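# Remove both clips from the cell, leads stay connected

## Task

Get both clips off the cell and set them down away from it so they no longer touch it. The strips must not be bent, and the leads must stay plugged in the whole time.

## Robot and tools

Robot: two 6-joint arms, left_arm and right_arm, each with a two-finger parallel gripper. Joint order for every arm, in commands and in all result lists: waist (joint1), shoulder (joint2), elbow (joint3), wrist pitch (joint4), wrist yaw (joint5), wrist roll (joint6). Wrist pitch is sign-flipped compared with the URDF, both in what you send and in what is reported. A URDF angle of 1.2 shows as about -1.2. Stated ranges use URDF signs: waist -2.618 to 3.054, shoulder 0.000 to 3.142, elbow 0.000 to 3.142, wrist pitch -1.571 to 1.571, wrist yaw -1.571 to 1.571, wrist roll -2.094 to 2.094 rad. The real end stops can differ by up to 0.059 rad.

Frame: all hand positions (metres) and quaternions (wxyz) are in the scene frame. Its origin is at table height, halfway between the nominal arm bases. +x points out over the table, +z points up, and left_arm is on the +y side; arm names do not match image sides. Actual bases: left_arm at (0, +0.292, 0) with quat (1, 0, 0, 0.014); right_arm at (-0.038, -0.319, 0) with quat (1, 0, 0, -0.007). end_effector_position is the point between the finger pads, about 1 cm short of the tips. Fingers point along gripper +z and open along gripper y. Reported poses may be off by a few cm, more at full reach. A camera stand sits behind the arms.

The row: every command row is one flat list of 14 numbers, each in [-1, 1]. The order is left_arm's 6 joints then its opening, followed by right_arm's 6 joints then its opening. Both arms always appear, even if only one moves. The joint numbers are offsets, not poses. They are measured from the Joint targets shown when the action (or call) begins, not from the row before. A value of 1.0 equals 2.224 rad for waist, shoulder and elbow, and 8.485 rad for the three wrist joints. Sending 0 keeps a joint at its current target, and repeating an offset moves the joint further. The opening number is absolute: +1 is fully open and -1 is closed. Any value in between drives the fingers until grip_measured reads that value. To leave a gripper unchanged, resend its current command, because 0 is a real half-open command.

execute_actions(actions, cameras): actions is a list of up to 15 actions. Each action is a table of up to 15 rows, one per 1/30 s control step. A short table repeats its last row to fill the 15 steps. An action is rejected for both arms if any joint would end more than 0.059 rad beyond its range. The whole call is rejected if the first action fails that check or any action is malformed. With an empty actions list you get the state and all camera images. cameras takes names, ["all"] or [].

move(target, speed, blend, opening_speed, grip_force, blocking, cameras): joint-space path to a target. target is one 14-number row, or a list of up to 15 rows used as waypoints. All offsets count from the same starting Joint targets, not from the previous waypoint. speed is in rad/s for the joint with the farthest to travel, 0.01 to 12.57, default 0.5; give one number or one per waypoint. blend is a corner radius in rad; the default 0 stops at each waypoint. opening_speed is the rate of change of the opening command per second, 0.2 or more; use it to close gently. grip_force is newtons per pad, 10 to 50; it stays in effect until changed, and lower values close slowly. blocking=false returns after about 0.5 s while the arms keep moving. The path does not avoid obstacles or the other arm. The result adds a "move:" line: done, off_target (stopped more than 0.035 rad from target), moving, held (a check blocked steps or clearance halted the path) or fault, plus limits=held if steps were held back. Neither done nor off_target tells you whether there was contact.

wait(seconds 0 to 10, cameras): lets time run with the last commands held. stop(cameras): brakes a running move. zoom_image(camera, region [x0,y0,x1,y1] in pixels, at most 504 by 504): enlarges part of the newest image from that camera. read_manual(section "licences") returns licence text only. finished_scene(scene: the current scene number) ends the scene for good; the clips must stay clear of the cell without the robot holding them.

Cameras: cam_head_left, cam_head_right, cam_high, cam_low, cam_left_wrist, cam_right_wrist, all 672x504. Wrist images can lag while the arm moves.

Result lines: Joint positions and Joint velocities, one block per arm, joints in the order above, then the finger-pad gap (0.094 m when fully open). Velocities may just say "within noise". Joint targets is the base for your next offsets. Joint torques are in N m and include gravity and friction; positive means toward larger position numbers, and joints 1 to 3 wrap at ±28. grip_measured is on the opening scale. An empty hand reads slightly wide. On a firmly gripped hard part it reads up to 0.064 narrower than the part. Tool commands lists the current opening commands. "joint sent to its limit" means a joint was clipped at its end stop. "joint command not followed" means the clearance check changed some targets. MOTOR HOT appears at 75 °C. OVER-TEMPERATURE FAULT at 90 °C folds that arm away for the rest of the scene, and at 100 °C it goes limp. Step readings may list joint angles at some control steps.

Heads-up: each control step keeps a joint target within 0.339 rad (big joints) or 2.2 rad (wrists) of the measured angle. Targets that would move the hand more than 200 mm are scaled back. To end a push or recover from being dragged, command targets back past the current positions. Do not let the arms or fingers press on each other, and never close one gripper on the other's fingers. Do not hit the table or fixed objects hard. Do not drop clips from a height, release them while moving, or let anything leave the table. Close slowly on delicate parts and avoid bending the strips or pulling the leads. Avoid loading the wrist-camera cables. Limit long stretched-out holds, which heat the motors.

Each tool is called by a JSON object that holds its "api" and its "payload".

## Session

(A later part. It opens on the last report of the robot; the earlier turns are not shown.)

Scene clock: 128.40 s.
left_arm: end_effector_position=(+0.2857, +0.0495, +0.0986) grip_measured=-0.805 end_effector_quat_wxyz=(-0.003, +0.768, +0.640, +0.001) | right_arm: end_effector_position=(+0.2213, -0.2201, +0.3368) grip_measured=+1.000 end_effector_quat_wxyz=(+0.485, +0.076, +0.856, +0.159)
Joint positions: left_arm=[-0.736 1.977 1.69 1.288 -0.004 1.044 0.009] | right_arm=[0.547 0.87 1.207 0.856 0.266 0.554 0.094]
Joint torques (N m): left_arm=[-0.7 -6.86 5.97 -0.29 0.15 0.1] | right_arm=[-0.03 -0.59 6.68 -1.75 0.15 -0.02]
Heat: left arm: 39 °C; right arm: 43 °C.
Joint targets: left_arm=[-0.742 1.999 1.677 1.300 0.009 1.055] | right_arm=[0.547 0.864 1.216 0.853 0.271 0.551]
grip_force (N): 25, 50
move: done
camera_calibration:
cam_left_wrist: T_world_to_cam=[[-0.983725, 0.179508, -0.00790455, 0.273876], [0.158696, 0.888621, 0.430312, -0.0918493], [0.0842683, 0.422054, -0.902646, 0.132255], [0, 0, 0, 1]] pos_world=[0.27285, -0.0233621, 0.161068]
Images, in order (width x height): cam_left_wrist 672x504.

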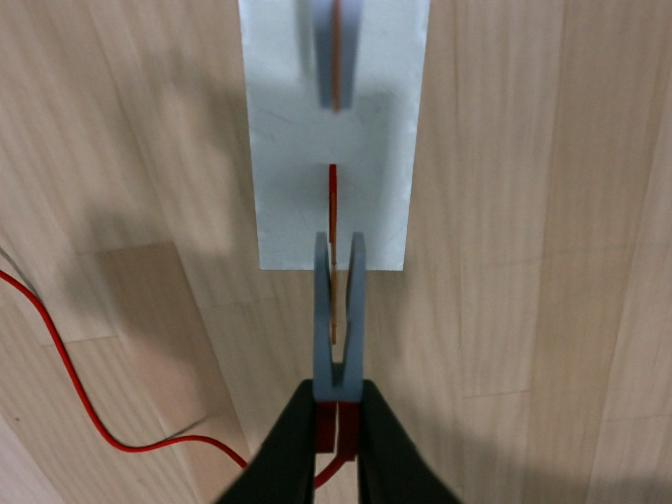

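{"api": "move", "payload": {"target": [0,0,0,0,0,0,-0.86,0,0,0,0,0,0,1], "speed": 0.1, "opening_speed": 0.2, "cameras": ["cam_left_wrist"]}}

{"api": "zoom_image", "payload": {"camera": "cam_left_wrist", "region": [240, 200, 440, 500]}}

Scene clock: 132.23 s.
left_arm: end_effector_position=(+0.2857, +0.0495, +0.0986) grip_measured=-0.839 end_effector_quat_wxyz=(-0.003, +0.768, +0.640, +0.001) | right_arm: end_effector_position=(+0.2213, -0.2201, +0.3368) grip_measured=+1.000 end_effector_quat_wxyz=(+0.485, +0.076, +0.856, +0.159)
Joint positions: left_arm=[-0.736 1.977 1.69 1.288 -0.004 1.044 0.008] | right_arm=[0.547 0.87 1.207 0.856 0.266 0.554 0.094]
Joint torques (N m): left_arm=[-0.58 -6.84 5.98 -0.27 0.14 0.08] | right_arm=[-0.09 -0.59 6.8 -1.75 0.14 -0.01]
Heat: left arm: 39 °C; right arm: 43 °C.
Joint targets: left_arm=[-0.742 1.999 1.677 1.300 0.009 1.055] | right_arm=[0.547 0.864 1.216 0.853 0.271 0.551]
grip_force (N): 25, 50
move: done
camera_calibration:
cam_left_wrist: T_world_to_cam=[[-0.983725, 0.179508, -0.00790455, 0.273876], [0.158696, 0.888621, 0.430312, -0.0918493], [0.0842683, 0.422054, -0.902646, 0.132255], [0, 0, 0, 1]] pos_world=[0.27285, -0.0233621, 0.161068]
Images, in order (width x height): cam_left_wrist 672x504.

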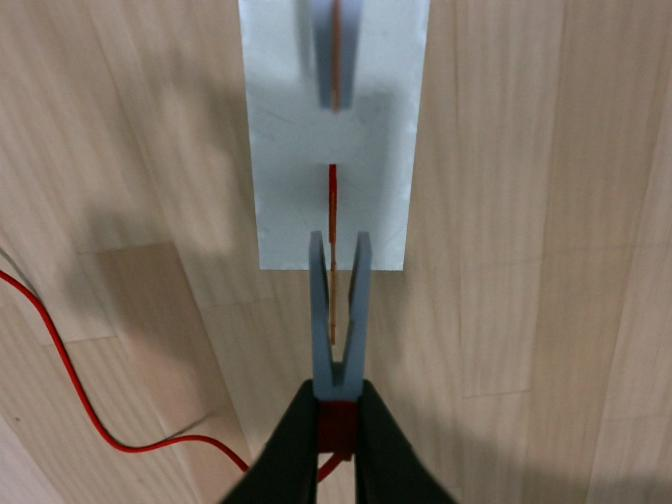

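Scaled by 1.680 from the camera's 672x504 image, which has a finer 960x720 frame.

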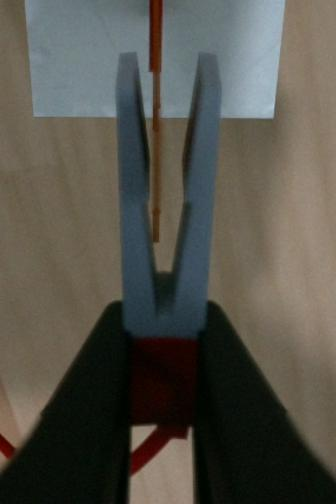

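{"api": "move", "payload": {"target": [0,0,0.0135,0,0,0,-0.87,0,0,0,0,0,0,1], "speed": 0.1, "opening_speed": 0.2, "cameras": ["cam_left_wrist"]}}

{"api": "zoom_image", "payload": {"camera": "cam_left_wrist", "region": [240, 200, 440, 500]}}

Scene clock: 147.23 s.
left_arm: end_effector_position=(+0.2857, +0.0495, +0.0986) grip_measured=-0.840 end_effector_quat_wxyz=(-0.003, +0.768, +0.640, +0.001) | right_arm: end_effector_position=(+0.2213, -0.2201, +0.3368) grip_measured=+1.000 end_effector_quat_wxyz=(+0.485, +0.076, +0.856, +0.159)
Joint positions: left_arm=[-0.736 1.977 1.69 1.288 -0.004 1.044 0.008] | right_arm=[0.547 0.87 1.207 0.856 0.266 0.554 0.094]
Joint torques (N m): left_arm=[-0.58 -6.86 8.68 -0.26 0.15 0.1] | right_arm=[0.02 -0.64 6.8 -1.76 0.15 0.01]
Heat: left arm: 38 °C; right arm: 43 °C.
Joint targets: left_arm=[-0.742 1.999 1.707 1.300 0.009 1.055] | right_arm=[0.547 0.864 1.216 0.853 0.271 0.551]
grip_force (N): 25, 50
move: done
camera_calibration:
cam_left_wrist: T_world_to_cam=[[-0.983725, 0.179508, -0.00790455, 0.273876], [0.158696, 0.888621, 0.430312, -0.0918493], [0.0842683, 0.422054, -0.902646, 0.132255], [0, 0, 0, 1]] pos_world=[0.27285, -0.0233621, 0.161068]
Images, in order (width x height): cam_left_wrist 672x504.

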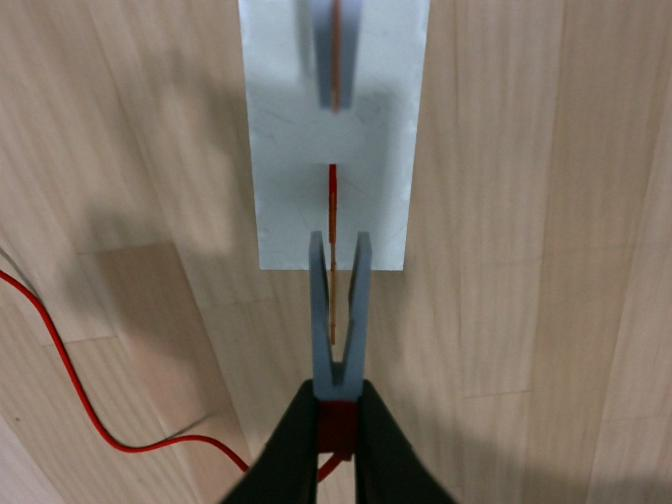

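Scaled by 1.680 from the camera's 672x504 image, which has a finer 960x720 frame.

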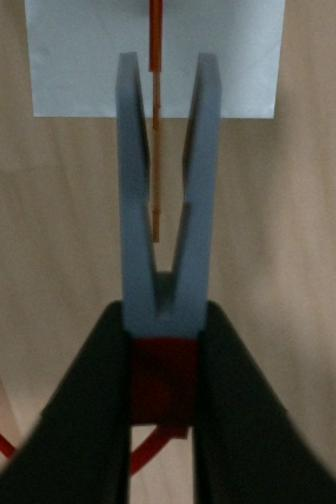

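{"api": "move", "payload": {"target": [0,0,0.0081,0.0013,0,0,-0.87,0,0,0,0,0,0,1], "speed": 0.1, "opening_speed": 0.2, "cameras": ["cam_left_wrist"]}}

{"api": "zoom_image", "payload": {"camera": "cam_left_wrist", "region": [240, 200, 440, 500]}}

Scene clock: 150.30 s.
left_arm: end_effector_position=(+0.2852, +0.0499, +0.1001) grip_measured=-0.840 end_effector_quat_wxyz=(-0.004, +0.768, +0.640, +0.001) | right_arm: end_effector_position=(+0.2213, -0.2201, +0.3368) grip_measured=+1.000 end_effector_quat_wxyz=(+0.485, +0.076, +0.856, +0.159)
Joint positions: left_arm=[-0.736 1.977 1.695 1.296 -0.004 1.044 0.008] | right_arm=[0.547 0.87 1.207 0.856 0.266 0.554 0.094]
Joint torques (N m): left_arm=[-0.68 -6.82 9.95 -0.22 0.13 0.08] | right_arm=[-0.09 -0.66 6.69 -1.75 0.15 0]
Heat: left arm: 38 °C; right arm: 43 °C.
Joint targets: left_arm=[-0.742 1.999 1.725 1.311 0.009 1.055] | right_arm=[0.547 0.864 1.216 0.853 0.271 0.551]
grip_force (N): 25, 50
move: done
camera_calibration:
cam_left_wrist: T_world_to_cam=[[-0.983736, 0.179534, -0.00560381, 0.273167], [0.159577, 0.887855, 0.431565, -0.093133], [0.0824561, 0.423652, -0.902064, 0.133853], [0, 0, 0, 1]] pos_world=[0.272549, -0.0230612, 0.162467]
Images, in order (width x height): cam_left_wrist 672x504.

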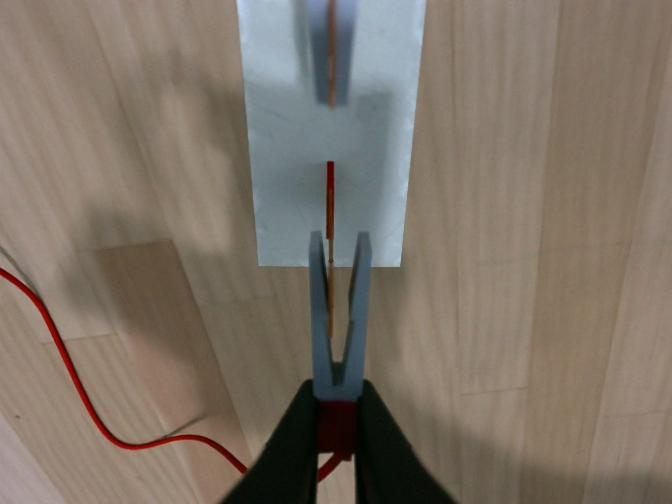

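Scaled by 1.680 from the camera's 672x504 image, which has a finer 960x720 frame.

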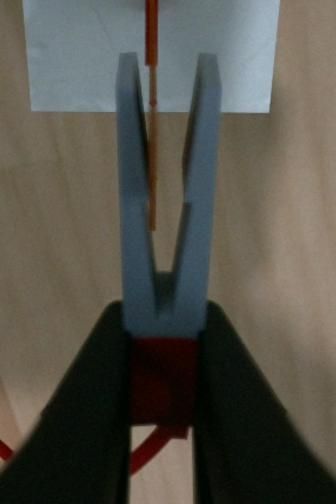

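{"api": "move", "payload": {"target": [0,0,0.0025,0,0,0,-0.87,0,0,0,0,0,0,1], "speed": 0.1, "opening_speed": 0.2, "cameras": ["cam_left_wrist"]}}

{"api": "zoom_image", "payload": {"camera": "cam_left_wrist", "region": [240, 200, 440, 500]}}

Scene clock: 153.60 s.
left_arm: end_effector_position=(+0.2852, +0.0499, +0.1001) grip_measured=-0.840 end_effector_quat_wxyz=(-0.004, +0.768, +0.640, +0.001) | right_arm: end_effector_position=(+0.2213, -0.2201, +0.3368) grip_measured=+1.000 end_effector_quat_wxyz=(+0.485, +0.076, +0.856, +0.159)
Joint positions: left_arm=[-0.736 1.977 1.695 1.296 -0.004 1.044 0.008] | right_arm=[0.547 0.87 1.207 0.856 0.266 0.554 0.094]
Joint torques (N m): left_arm=[-0.59 -6.86 10.56 -0.25 0.12 0.09] | right_arm=[-0.05 -0.62 6.67 -1.78 0.16 -0.04]
Heat: left arm: 39 °C; right arm: 43 °C.
Joint targets: left_arm=[-0.742 1.999 1.731 1.311 0.009 1.055] | right_arm=[0.547 0.864 1.216 0.853 0.271 0.551]
grip_force (N): 25, 50
move: done
camera_calibration:
cam_left_wrist: T_world_to_cam=[[-0.983736, 0.179534, -0.00560381, 0.273167], [0.159577, 0.887855, 0.431565, -0.093133], [0.0824561, 0.423652, -0.902064, 0.133853], [0, 0, 0, 1]] pos_world=[0.272549, -0.0230612, 0.162467]
Images, in order (width x height): cam_left_wrist 672x504.

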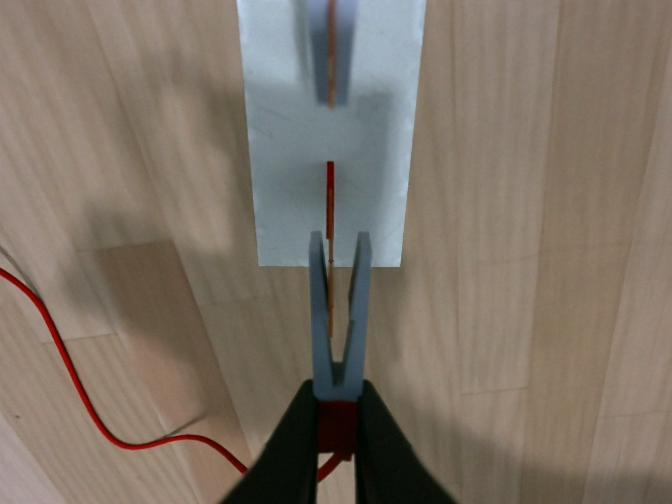

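Scaled by 1.680 from the camera's 672x504 image, which has a finer 960x720 frame.

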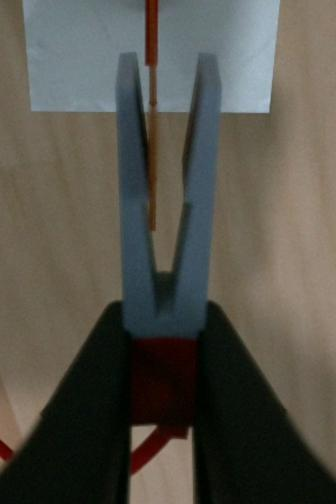

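{"api": "move", "payload": {"target": [0,0,0.0035,0,0,0,-0.87,0,0,0,0,0,0,1], "speed": 0.1, "opening_speed": 0.2, "cameras": ["cam_left_wrist"]}}

{"api": "zoom_image", "payload": {"camera": "cam_left_wrist", "region": [240, 200, 440, 500]}}

Scene clock: 156.23 s.
left_arm: end_effector_position=(+0.2872, +0.0481, +0.1033) grip_measured=-0.840 end_effector_quat_wxyz=(+0.001, +0.768, +0.640, +0.002) | right_arm: end_effector_position=(+0.2213, -0.2201, +0.3368) grip_measured=+1.000 end_effector_quat_wxyz=(+0.485, +0.076, +0.856, +0.159)
Joint positions: left_arm=[-0.736 1.977 1.708 1.299 -0.004 1.044 0.008] | right_arm=[0.547 0.87 1.207 0.856 0.266 0.554 0.094]
Joint torques (N m): left_arm=[-0.61 -6.87 10.02 -0.27 0.15 0.06] | right_arm=[-0.1 -0.59 6.78 -1.75 0.13 -0.03]
Heat: left arm: 39 °C; right arm: 43 °C.
Joint targets: left_arm=[-0.742 1.999 1.739 1.311 0.009 1.055] | right_arm=[0.547 0.864 1.216 0.853 0.271 0.551]
grip_force (N): 25, 50
move: done
camera_calibration:
cam_left_wrist: T_world_to_cam=[[-0.983669, 0.1794, -0.0145224, 0.276457], [0.156157, 0.890775, 0.426773, -0.0919381], [0.0894991, 0.417535, -0.904242, 0.135712], [0, 0, 0, 1]] pos_world=[0.274153, -0.0243648, 0.165968]
Images, in order (width x height): cam_left_wrist 672x504.

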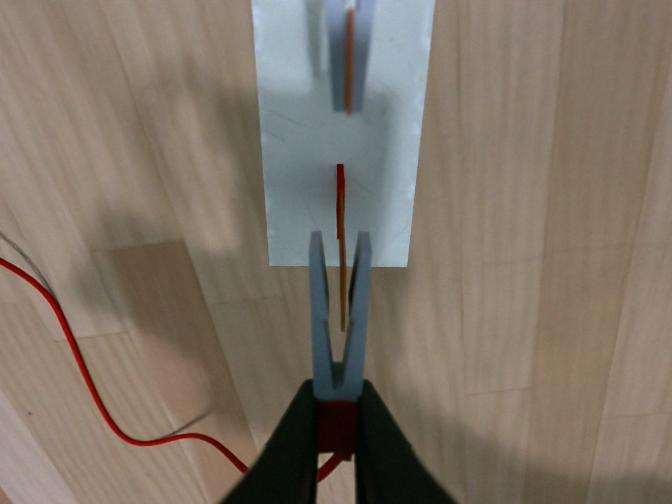

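Scaled by 1.680 from the camera's 672x504 image, which has a finer 960x720 frame.

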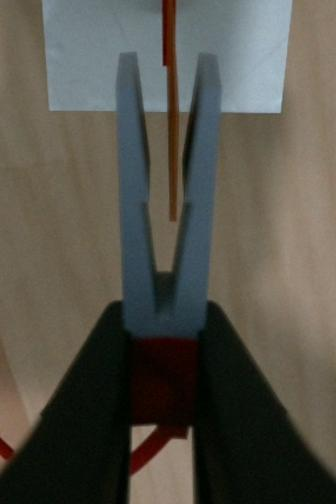

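{"api": "move", "payload": {"target": [0,0,0.0135,0.0038,0,0,-0.87,0,0,0,0,0,0,1], "speed": 0.1, "opening_speed": 0.2, "cameras": ["cam_left_wrist","cam_low"]}}

{"api": "zoom_image", "payload": {"camera": "cam_left_wrist", "region": [240, 200, 440, 500]}}

{"api": "zoom_image", "payload": {"camera": "cam_low", "region": [440, 100, 560, 200]}}

Scene clock: 160.70 s.
left_arm: end_effector_position=(+0.2871, +0.0482, +0.1110) grip_measured=-0.840 end_effector_quat_wxyz=(+0.001, +0.768, +0.640, +0.002) | right_arm: end_effector_position=(+0.2213, -0.2201, +0.3368) grip_measured=+1.000 end_effector_quat_wxyz=(+0.485, +0.076, +0.856, +0.159)
Joint positions: left_arm=[-0.736 1.977 1.739 1.33 -0.004 1.044 0.008] | right_arm=[0.547 0.87 1.207 0.856 0.266 0.554 0.094]
Joint torques (N m): left_arm=[-0.66 -6.95 10 -0.24 0.13 0.07] | right_arm=[-0.01 -0.62 6.76 -1.73 0.15 -0.06]
Heat: left arm: 39 °C; right arm: 43 °C.
Joint targets: left_arm=[-0.742 1.999 1.769 1.343 0.009 1.055] | right_arm=[0.547 0.864 1.216 0.853 0.271 0.551]
grip_force (N): 25, 50
move: done
camera_calibration:
cam_left_wrist: T_world_to_cam=[[-0.983678, 0.179428, -0.0134987, 0.276278], [0.156559, 0.890451, 0.427302, -0.0955079], [0.0886898, 0.418214, -0.904008, 0.14284], [0, 0, 0, 1]] pos_world=[0.274052, -0.0242644, 0.173668]
Images, in order (width x height): cam_low 672x504, cam_left_wrist 672x504.

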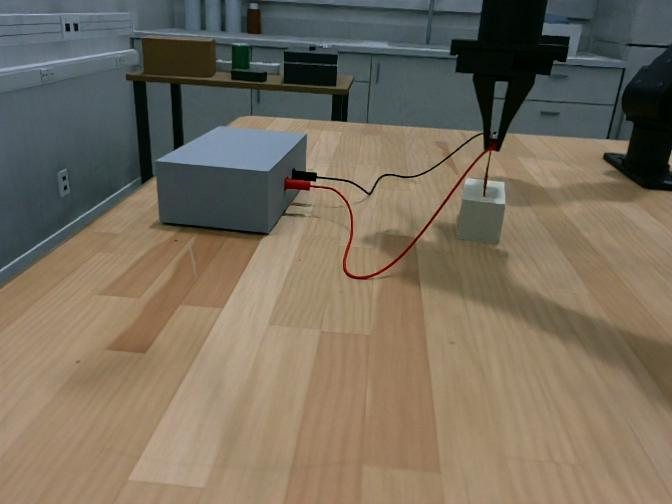

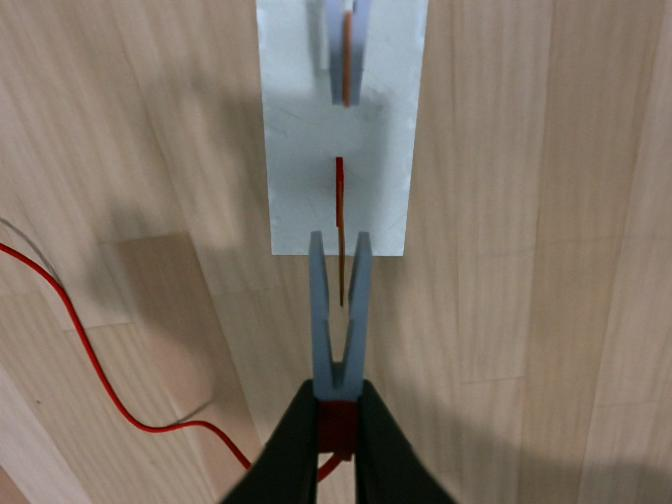

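Scaled by 1.680 from the camera's 672x504 image, which has a finer 960x720 frame.

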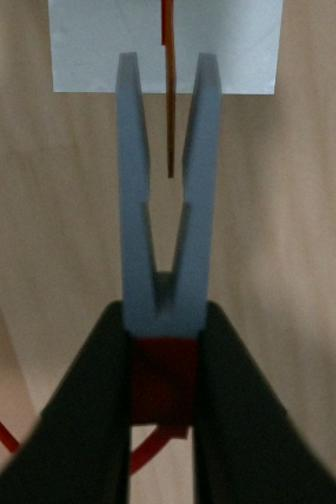

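Scaled by 4.200 from the camera's 672x504 image, which has a finer 960x720 frame.

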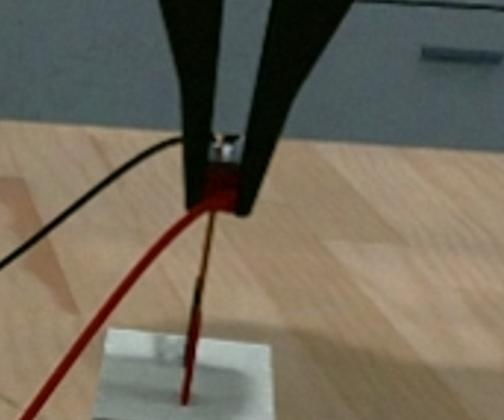

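{"api": "move", "payload": {"target": [0,0,0.0315,0.0082,0,0,-0.87,0,0,0,0,0,0,1], "speed": 0.2, "opening_speed": 0.2, "cameras": ["cam_left_wrist","cam_low"]}}

{"api": "zoom_image", "payload": {"camera": "cam_low", "region": [440, 100, 560, 200]}}

Scene clock: 164.53 s.
left_arm: end_effector_position=(+0.2870, +0.0483, +0.1290) grip_measured=-0.840 end_effector_quat_wxyz=(+0.002, +0.768, +0.640, +0.002) | right_arm: end_effector_position=(+0.2213, -0.2201, +0.3368) grip_measured=+1.000 end_effector_quat_wxyz=(+0.485, +0.076, +0.856, +0.159)
Joint positions: left_arm=[-0.736 1.977 1.81 1.4 -0.004 1.044 0.008] | right_arm=[0.547 0.87 1.207 0.856 0.266 0.554 0.094]
Joint torques (N m): left_arm=[-0.62 -6.83 9.83 -0.28 0.16 0.1] | right_arm=[0.02 -0.62 6.75 -1.76 0.11 -0.02]
Heat: left arm: 39 °C; right arm: 43 °C.
Joint targets: left_arm=[-0.742 1.999 1.839 1.413 0.009 1.055] | right_arm=[0.547 0.864 1.216 0.853 0.271 0.551]
grip_force (N): 25, 50
move: done
camera_calibration:
cam_left_wrist: T_world_to_cam=[[-0.983643, 0.179465, -0.0154794, 0.276679], [0.155865, 0.89106, 0.426284, -0.102899], [0.0902961, 0.416898, -0.904457, 0.158793], [0, 0, 0, 1]] pos_world=[0.273853, -0.0241651, 0.191768]
Images, in order (width x height): cam_low 672x504, cam_left_wrist 672x504.

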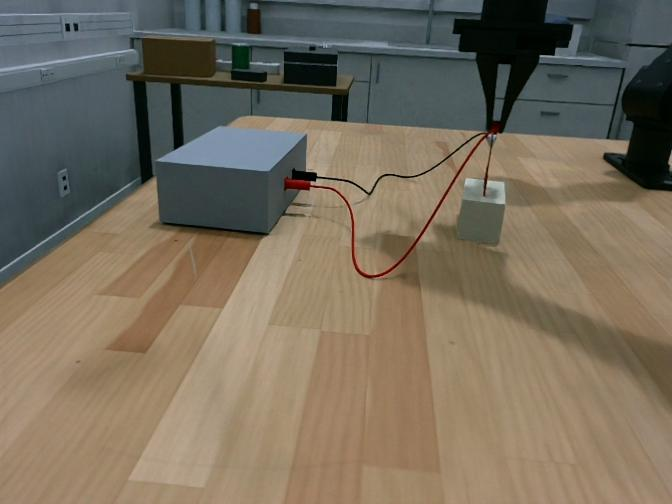

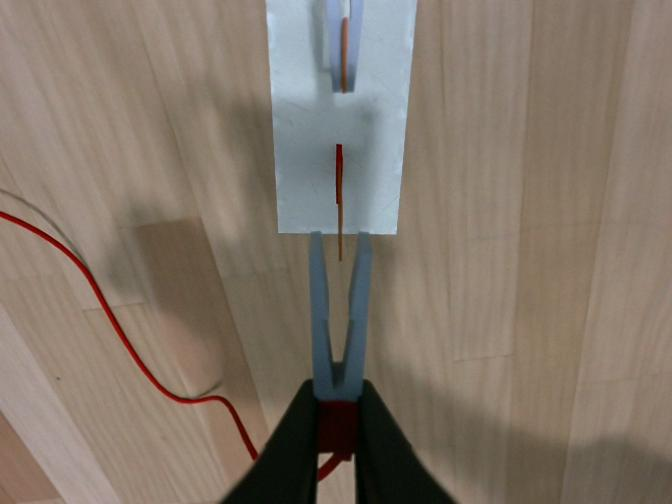

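Scaled by 4.200 from the camera's 672x504 image, which has a finer 960x720 frame.

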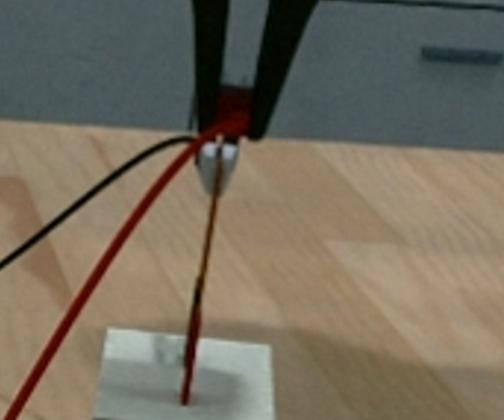

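{"api": "move", "payload": {"target": [[0.1066,-0.0472,-0.1344,-0.0202,0,0.0265,-0.87,0,0,0,0,0,0,1],[0.1066,-0.0220,-0.2284,-0.0514,0,0.0265,-0.87,0,0,0,0,0,0,1]], "speed": 0.3, "blend": 0.05, "cameras": ["cam_left_wrist","cam_low","cam_head_left"]}}

Scene clock: 176.87 s.
left_arm: end_effector_position=(+0.3080, +0.1329, +0.0243) grip_measured=-0.840 end_effector_quat_wxyz=(-0.009, +0.766, +0.642, -0.004) | right_arm: end_effector_position=(+0.2213, -0.2201, +0.3368) grip_measured=+1.000 end_effector_quat_wxyz=(+0.485, +0.076, +0.856, +0.159)
Joint positions: left_arm=[-0.508 1.944 1.341 0.987 0 1.268 0.008] | right_arm=[0.547 0.87 1.207 0.856 0.266 0.554 0.094]
Joint torques (N m): left_arm=[0.21 -7.39 5.83 -0.51 0.11 0.11] | right_arm=[-0.02 -0.57 6.75 -1.75 0.15 -0.03]
Heat: left arm: 38 °C; right arm: 43 °C.
Joint targets: left_arm=[-0.505 1.950 1.331 0.977 0.009 1.279] | right_arm=[0.547 0.864 1.216 0.853 0.271 0.551]
grip_force (N): 25, 50
move: done
camera_calibration:
cam_left_wrist: T_world_to_cam=[[-0.984548, 0.174928, 0.00809619, 0.280892], [0.161313, 0.88799, 0.43064, -0.138356], [0.0681417, 0.425292, -0.902487, 0.0326515], [0, 0, 0, 1]] pos_world=[0.296646, 0.0598365, 0.0867751]
Images, in order (width x height): cam_head_left 672x504, cam_low 672x504, cam_left_wrist 672x504.

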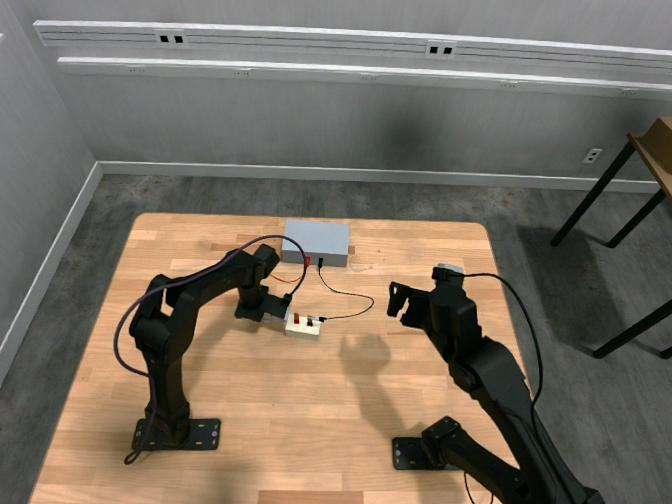

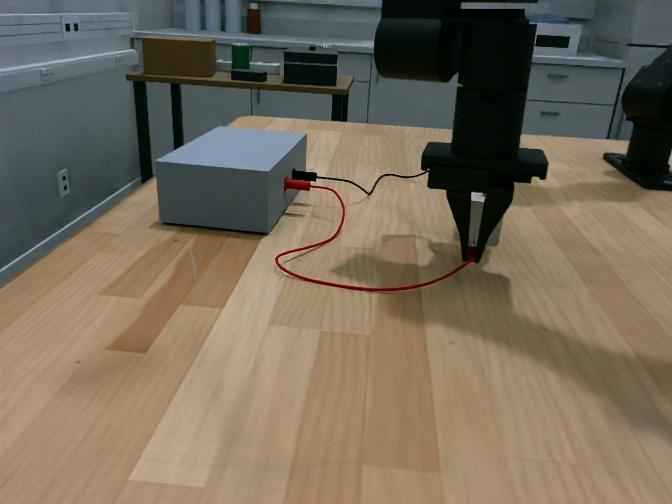

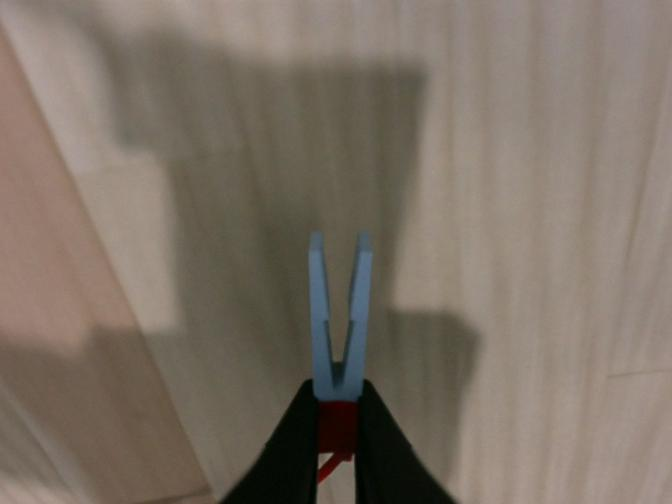

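{"api": "move", "payload": {"target": [0,0,-0.009,-0.0024,0,0,-0.87,0,0,0,0,0,0,1], "speed": 0.05, "cameras": ["cam_low"]}}

{"api": "zoom_image", "payload": {"camera": "cam_low", "region": [420, 190, 540, 290]}}

Scene clock: 180.63 s.
left_arm: end_effector_position=(+0.3071, +0.1334, +0.0200) grip_measured=-0.840 end_effector_quat_wxyz=(-0.008, +0.767, +0.642, -0.003) | right_arm: end_effector_position=(+0.2213, -0.2201, +0.3368) grip_measured=+1.000 end_effector_quat_wxyz=(+0.485, +0.076, +0.856, +0.159)
Joint positions: left_arm=[-0.508 1.944 1.322 0.966 0 1.269 0.008] | right_arm=[0.547 0.87 1.207 0.856 0.266 0.554 0.094]
Joint torques (N m): left_arm=[0.2 -7.35 5.64 -0.54 0.12 0.09] | right_arm=[0.05 -0.62 6.83 -1.75 0.12 0.01]
Heat: left arm: 38 °C; right arm: 43 °C.
Joint targets: left_arm=[-0.505 1.950 1.311 0.956 0.009 1.280] | right_arm=[0.547 0.864 1.216 0.853 0.271 0.551]
grip_force (N): 25, 50
move: done
Images, in order (width x height): cam_low 672x504.

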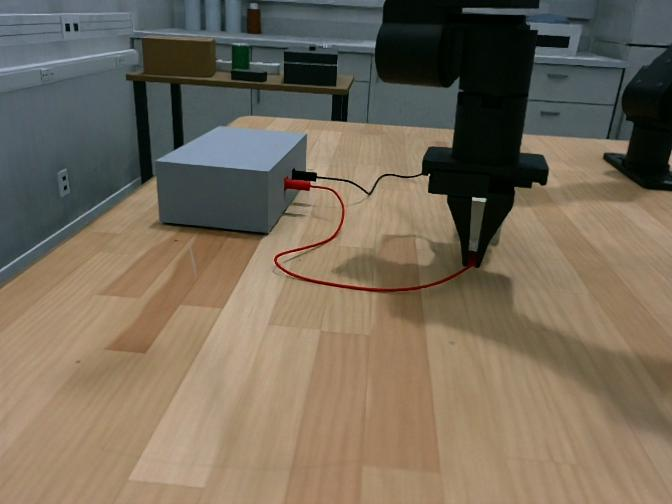

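Scaled by 4.200 from the camera's 672x504 image, which has a finer 960x720 frame.

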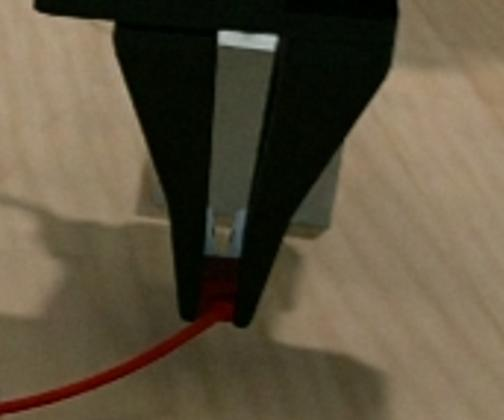

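{"api": "move", "payload": {"target": [0,0,-0.009,-0.0024,0,0,-0.87,0,0,0,0,0,0,1], "speed": 0.05, "cameras": ["cam_low"]}}

{"api": "zoom_image", "payload": {"camera": "cam_low", "region": [420, 190, 540, 290]}}

Scene clock: 182.77 s.
left_arm: end_effector_position=(+0.3055, +0.1342, +0.0154) grip_measured=-0.840 end_effector_quat_wxyz=(-0.008, +0.767, +0.642, -0.003) | right_arm: end_effector_position=(+0.2213, -0.2201, +0.3368) grip_measured=+1.000 end_effector_quat_wxyz=(+0.485, +0.076, +0.856, +0.159)
Joint positions: left_arm=[-0.508 1.944 1.303 0.946 0 1.269 0.008] | right_arm=[0.547 0.87 1.207 0.856 0.266 0.554 0.094]
Joint torques (N m): left_arm=[0.29 -7.35 5.63 -0.55 0.12 0.1] | right_arm=[-0.03 -0.65 6.71 -1.76 0.14 -0.02]
Heat: left arm: 38 °C; right arm: 43 °C.
Joint targets: left_arm=[-0.505 1.950 1.291 0.936 0.009 1.280] | right_arm=[0.547 0.864 1.216 0.853 0.271 0.551]
grip_force (N): 25, 50
move: done
Images, in order (width x height): cam_low 672x504.

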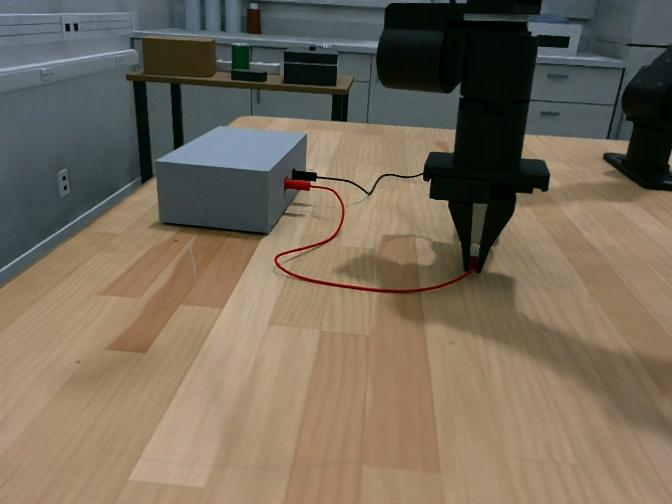

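Scaled by 4.200 from the camera's 672x504 image, which has a finer 960x720 frame.

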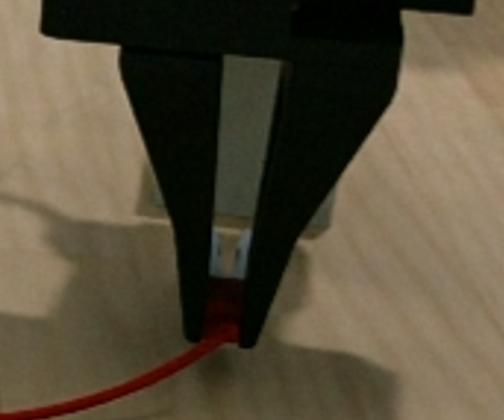

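{"api": "move", "payload": {"target": [0,0,-0.006,-0.0016,0,0,-0.87,0,0,0,0,0,0,1], "speed": 0.05, "cameras": ["cam_low"]}}

{"api": "zoom_image", "payload": {"camera": "cam_low", "region": [420, 190, 540, 290]}}

Scene clock: 187.17 s.
left_arm: end_effector_position=(+0.3043, +0.1348, +0.0123) grip_measured=-0.840 end_effector_quat_wxyz=(-0.008, +0.767, +0.642, -0.003) | right_arm: end_effector_position=(+0.2213, -0.2201, +0.3368) grip_measured=+1.000 end_effector_quat_wxyz=(+0.485, +0.076, +0.856, +0.159)
Joint positions: left_arm=[-0.508 1.944 1.289 0.933 0 1.269 0.008] | right_arm=[0.547 0.87 1.207 0.856 0.266 0.554 0.094]
Joint torques (N m): left_arm=[0.18 -7.23 5.55 -0.45 0.11 0.09] | right_arm=[0.01 -0.68 6.76 -1.75 0.16 -0.01]
Heat: left arm: 38 °C; right arm: 43 °C.
Joint targets: left_arm=[-0.505 1.950 1.277 0.923 0.009 1.280] | right_arm=[0.547 0.864 1.216 0.853 0.271 0.551]
grip_force (N): 25, 50
move: done
Images, in order (width x height): cam_low 672x504.

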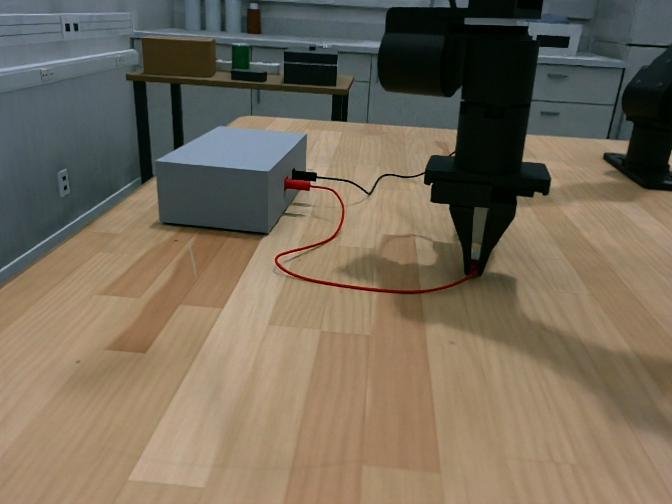

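Scaled by 4.200 from the camera's 672x504 image, which has a finer 960x720 frame.

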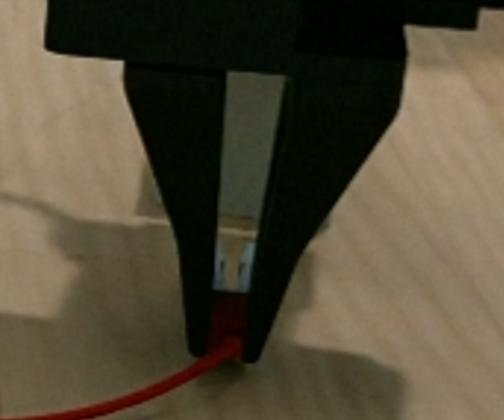

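{"api": "move", "payload": {"target": [0,0,-0.0045,-0.0012,0,0,-0.87,0,0,0,0,0,0,1], "speed": 0.05, "cameras": ["cam_low"]}}

{"api": "zoom_image", "payload": {"camera": "cam_low", "region": [420, 190, 540, 290]}}

Scene clock: 189.63 s.
left_arm: end_effector_position=(+0.3034, +0.1353, +0.0100) grip_measured=-0.840 end_effector_quat_wxyz=(-0.008, +0.767, +0.642, -0.003) | right_arm: end_effector_position=(+0.2213, -0.2201, +0.3368) grip_measured=+1.000 end_effector_quat_wxyz=(+0.485, +0.076, +0.856, +0.159)
Joint positions: left_arm=[-0.508 1.944 1.279 0.923 0 1.269 0.008] | right_arm=[0.547 0.87 1.207 0.856 0.266 0.554 0.094]
Joint torques (N m): left_arm=[0.35 -7.24 5.53 -0.55 0.1 0.1] | right_arm=[-0.09 -0.68 6.8 -1.74 0.12 -0.02]
Heat: left arm: 37 °C; right arm: 43 °C.
Joint targets: left_arm=[-0.505 1.950 1.268 0.912 0.009 1.279] | right_arm=[0.547 0.864 1.216 0.853 0.271 0.551]
grip_force (N): 25, 50
move: done
Images, in order (width x height): cam_low 672x504.

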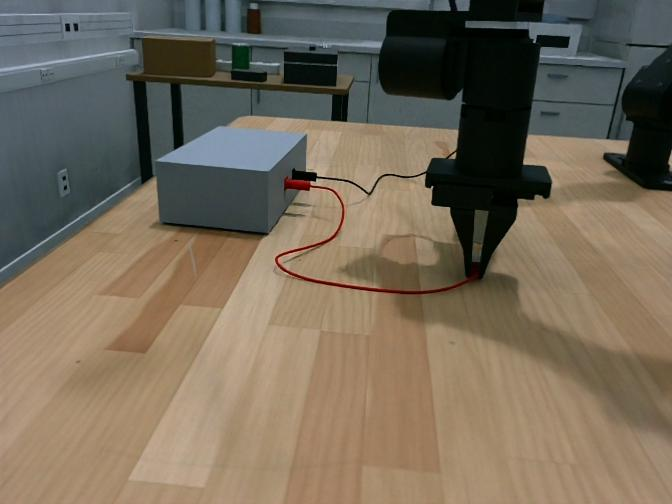

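Scaled by 4.200 from the camera's 672x504 image, which has a finer 960x720 frame.

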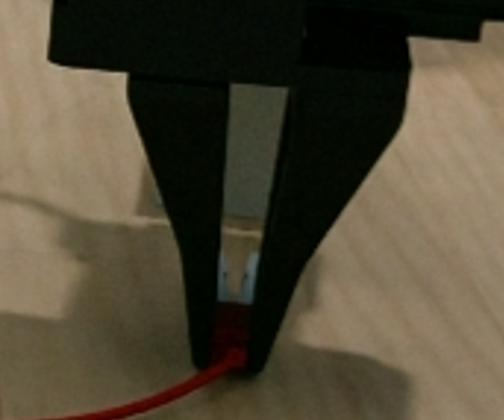

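{"api": "move", "payload": {"target": [0,0,-0.0045,-0.0012,0,0,-0.87,0,0,0,0,0,0,1], "speed": 0.05, "cameras": ["cam_low"]}}

{"api": "zoom_image", "payload": {"camera": "cam_low", "region": [420, 190, 540, 290]}}

Scene clock: 192.63 s.
left_arm: end_effector_position=(+0.3039, +0.1350, +0.0090) grip_measured=-0.840 end_effector_quat_wxyz=(-0.006, +0.767, +0.642, -0.002) | right_arm: end_effector_position=(+0.2213, -0.2201, +0.3368) grip_measured=+1.000 end_effector_quat_wxyz=(+0.485, +0.076, +0.856, +0.159)
Joint positions: left_arm=[-0.508 1.944 1.275 0.914 0 1.269 0.008] | right_arm=[0.547 0.87 1.207 0.856 0.266 0.554 0.094]
Joint torques (N m): left_arm=[0.23 -7.41 5 -0.56 0.11 0.11] | right_arm=[-0.02 -0.7 6.71 -1.77 0.14 -0.01]
Heat: left arm: 37 °C; right arm: 43 °C.
Joint targets: left_arm=[-0.505 1.950 1.257 0.902 0.009 1.279] | right_arm=[0.547 0.864 1.216 0.853 0.271 0.551]
grip_force (N): 25, 50
move: done
Images, in order (width x height): cam_low 672x504.

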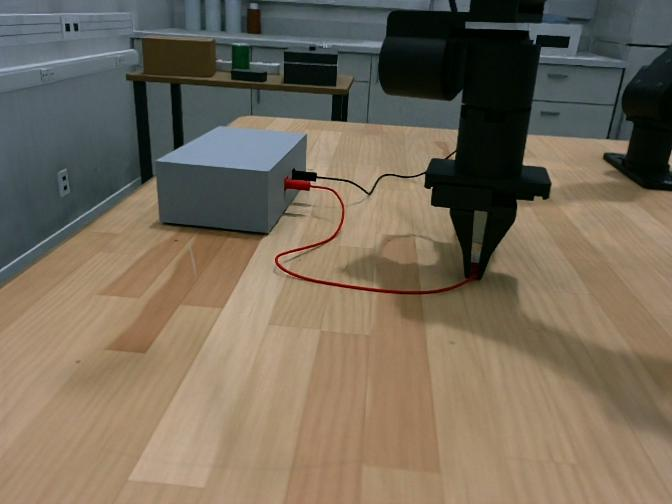

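Scaled by 4.200 from the camera's 672x504 image, which has a finer 960x720 frame.

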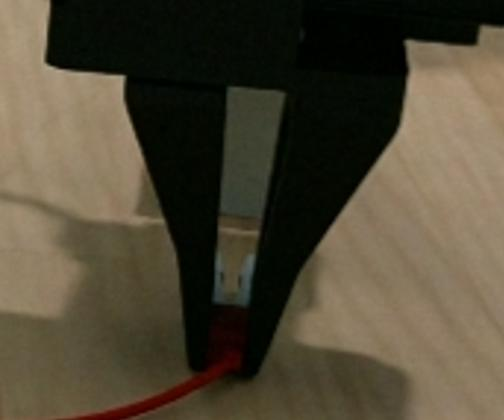

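{"api": "move", "payload": {"target": [0,0,0.0035,0.0006,0,0,-0.87,0,0,0,0,0,0,1], "speed": 0.1}}

{"api": "move", "payload": {"target": [0,0,0,0,0,0,-0.4,0,0,0,0,0,0,1], "speed": 0.1, "opening_speed": 0.2, "cameras": ["cam_low","cam_left_wrist"]}}

{"api": "zoom_image", "payload": {"camera": "cam_low", "region": [420, 190, 540, 290]}}

Scene clock: 196.67 s.
left_arm: end_effector_position=(+0.3039, +0.1350, +0.0090) grip_measured=-0.840 end_effector_quat_wxyz=(-0.006, +0.767, +0.642, -0.002) | right_arm: end_effector_position=(+0.2213, -0.2201, +0.3368) grip_measured=+1.000 end_effector_quat_wxyz=(+0.485, +0.076, +0.856, +0.159)
Joint positions: left_arm=[-0.508 1.944 1.275 0.914 0 1.269 0.008] | right_arm=[0.547 0.87 1.207 0.856 0.266 0.554 0.094]
Joint torques (N m): left_arm=[0.32 -7.34 5.72 -0.49 0.11 0.08] | right_arm=[-0.09 -0.54 6.71 -1.78 0.13 -0.03]
Heat: left arm: 37 °C; right arm: 43 °C.
Joint targets: left_arm=[-0.505 1.950 1.265 0.907 0.009 1.279] | right_arm=[0.547 0.864 1.216 0.853 0.271 0.551]
grip_force (N): 25, 50
move: done

Scene clock: 199.23 s.
left_arm: end_effector_position=(+0.3039, +0.1350, +0.0090) grip_measured=-0.403 end_effector_quat_wxyz=(-0.006, +0.767, +0.642, -0.002) | right_arm: end_effector_position=(+0.2213, -0.2201, +0.3368) grip_measured=+1.000 end_effector_quat_wxyz=(+0.485, +0.076, +0.856, +0.159)
Joint positions: left_arm=[-0.508 1.944 1.275 0.914 0 1.269 0.028] | right_arm=[0.547 0.87 1.207 0.856 0.266 0.554 0.094]
Joint torques (N m): left_arm=[0.2 -7.28 5.65 -0.5 0.12 0.1] | right_arm=[-0.12 -0.66 6.65 -1.73 0.16 -0.01]
Heat: left arm: 37 °C; right arm: 43 °C.
Joint targets: left_arm=[-0.505 1.950 1.265 0.907 0.009 1.279] | right_arm=[0.547 0.864 1.216 0.853 0.271 0.551]
grip_force (N): 25, 50
move: done
camera_calibration:
cam_left_wrist: T_world_to_cam=[[-0.98444, 0.175712, 0.00155256, 0.276475], [0.159394, 0.889228, 0.428797, -0.132494], [0.073964, 0.422372, -0.9034, 0.0168145], [0, 0, 0, 1]] pos_world=[0.292048, 0.0621354, 0.0715739]
Images, in order (width x height): cam_low 672x504, cam_left_wrist 672x504.

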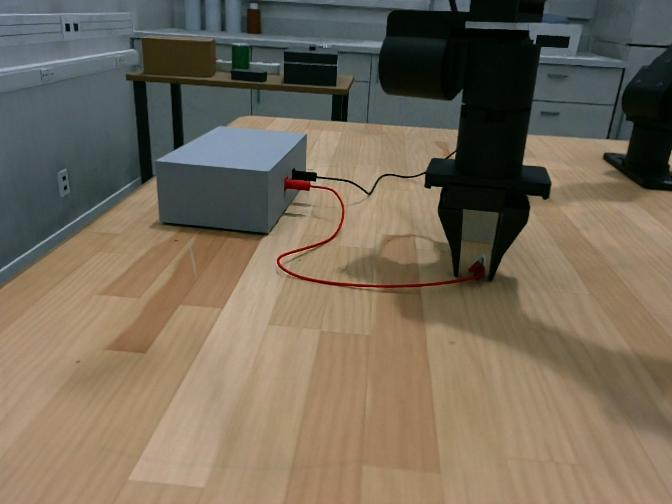

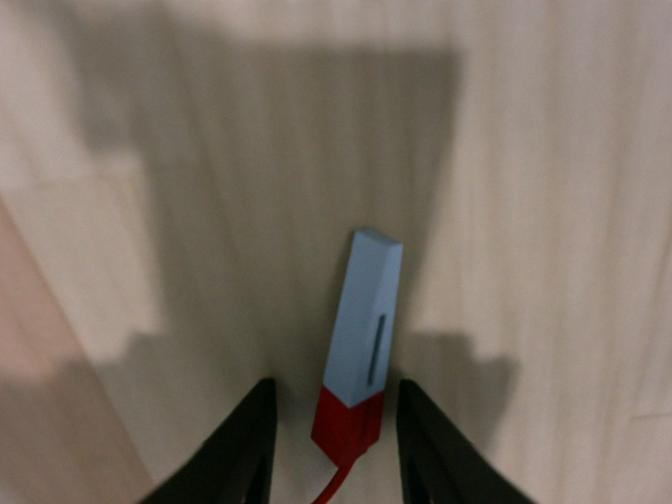

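Scaled by 4.200 from the camera's 672x504 image, which has a finer 960x720 frame.

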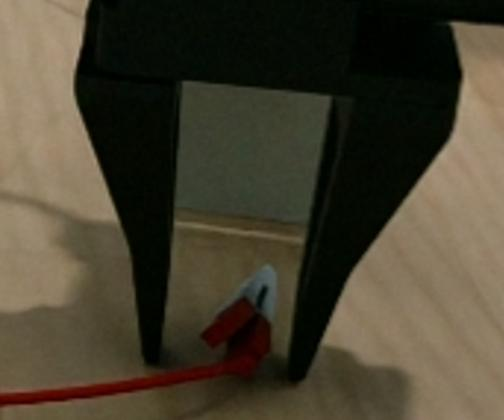

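{"api": "move", "payload": {"target": [[0,0,0.0135,0,0,0,-0.1,0,0,0,0,0,0,1],[0,0,0.148,0.034,0,0,-0.1,0,0,0,0,0,0,1]], "speed": 0.25, "opening_speed": 0.5, "grip_force": [50,50], "cameras": ["cam_low","cam_left_wrist"]}}

Scene clock: 205.07 s.
left_arm: end_effector_position=(+0.3277, +0.1227, +0.0798) grip_measured=-0.102 end_effector_quat_wxyz=(+0.006, +0.767, +0.642, +0.003) | right_arm: end_effector_position=(+0.2213, -0.2201, +0.3368) grip_measured=+1.000 end_effector_quat_wxyz=(+0.485, +0.076, +0.856, +0.159)
Joint positions: left_arm=[-0.508 1.944 1.568 1.182 0 1.269 0.042] | right_arm=[0.547 0.87 1.207 0.856 0.266 0.554 0.094]
Joint torques (N m): left_arm=[0.2 -7.65 9.59 -0.33 0.11 0.1] | right_arm=[-0.06 -0.72 6.78 -1.77 0.12 -0.01]
Heat: left arm: 38 °C; right arm: 43 °C.
Joint targets: left_arm=[-0.505 1.950 1.594 1.196 0.009 1.280] | right_arm=[0.547 0.864 1.216 0.853 0.271 0.551]
move: done
camera_calibration:
cam_left_wrist: T_world_to_cam=[[-0.984138, 0.175972, -0.0224945, 0.303695], [0.150223, 0.894075, 0.421975, -0.152689], [0.0943675, 0.411903, -0.906328, 0.079008], [0, 0, 0, 1]] pos_world=[0.31436, 0.0505295, 0.142869]
Images, in order (width x height): cam_low 672x504, cam_left_wrist 672x504.

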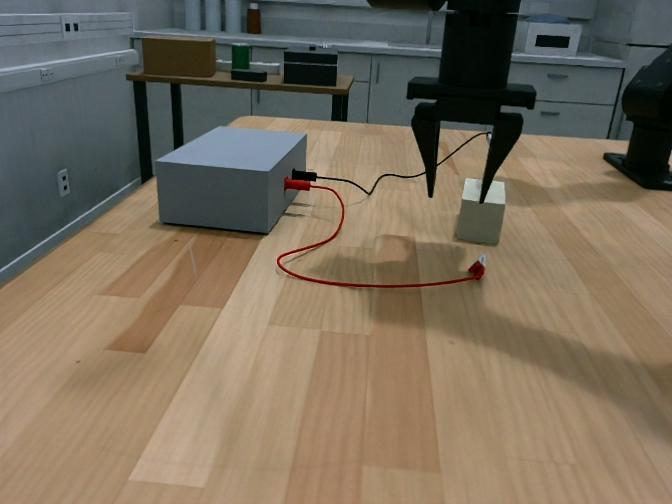

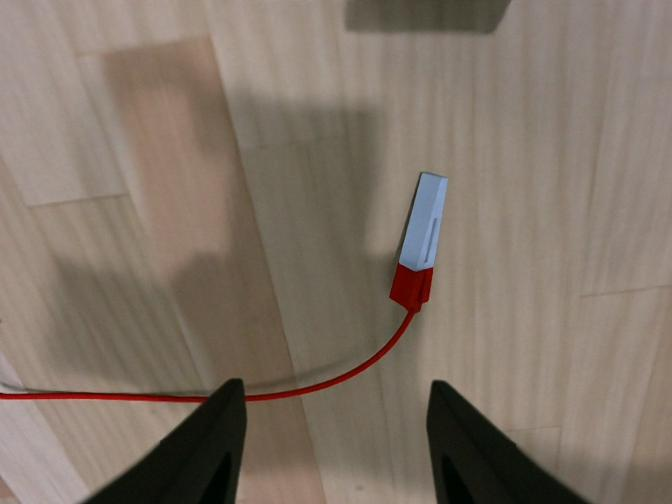

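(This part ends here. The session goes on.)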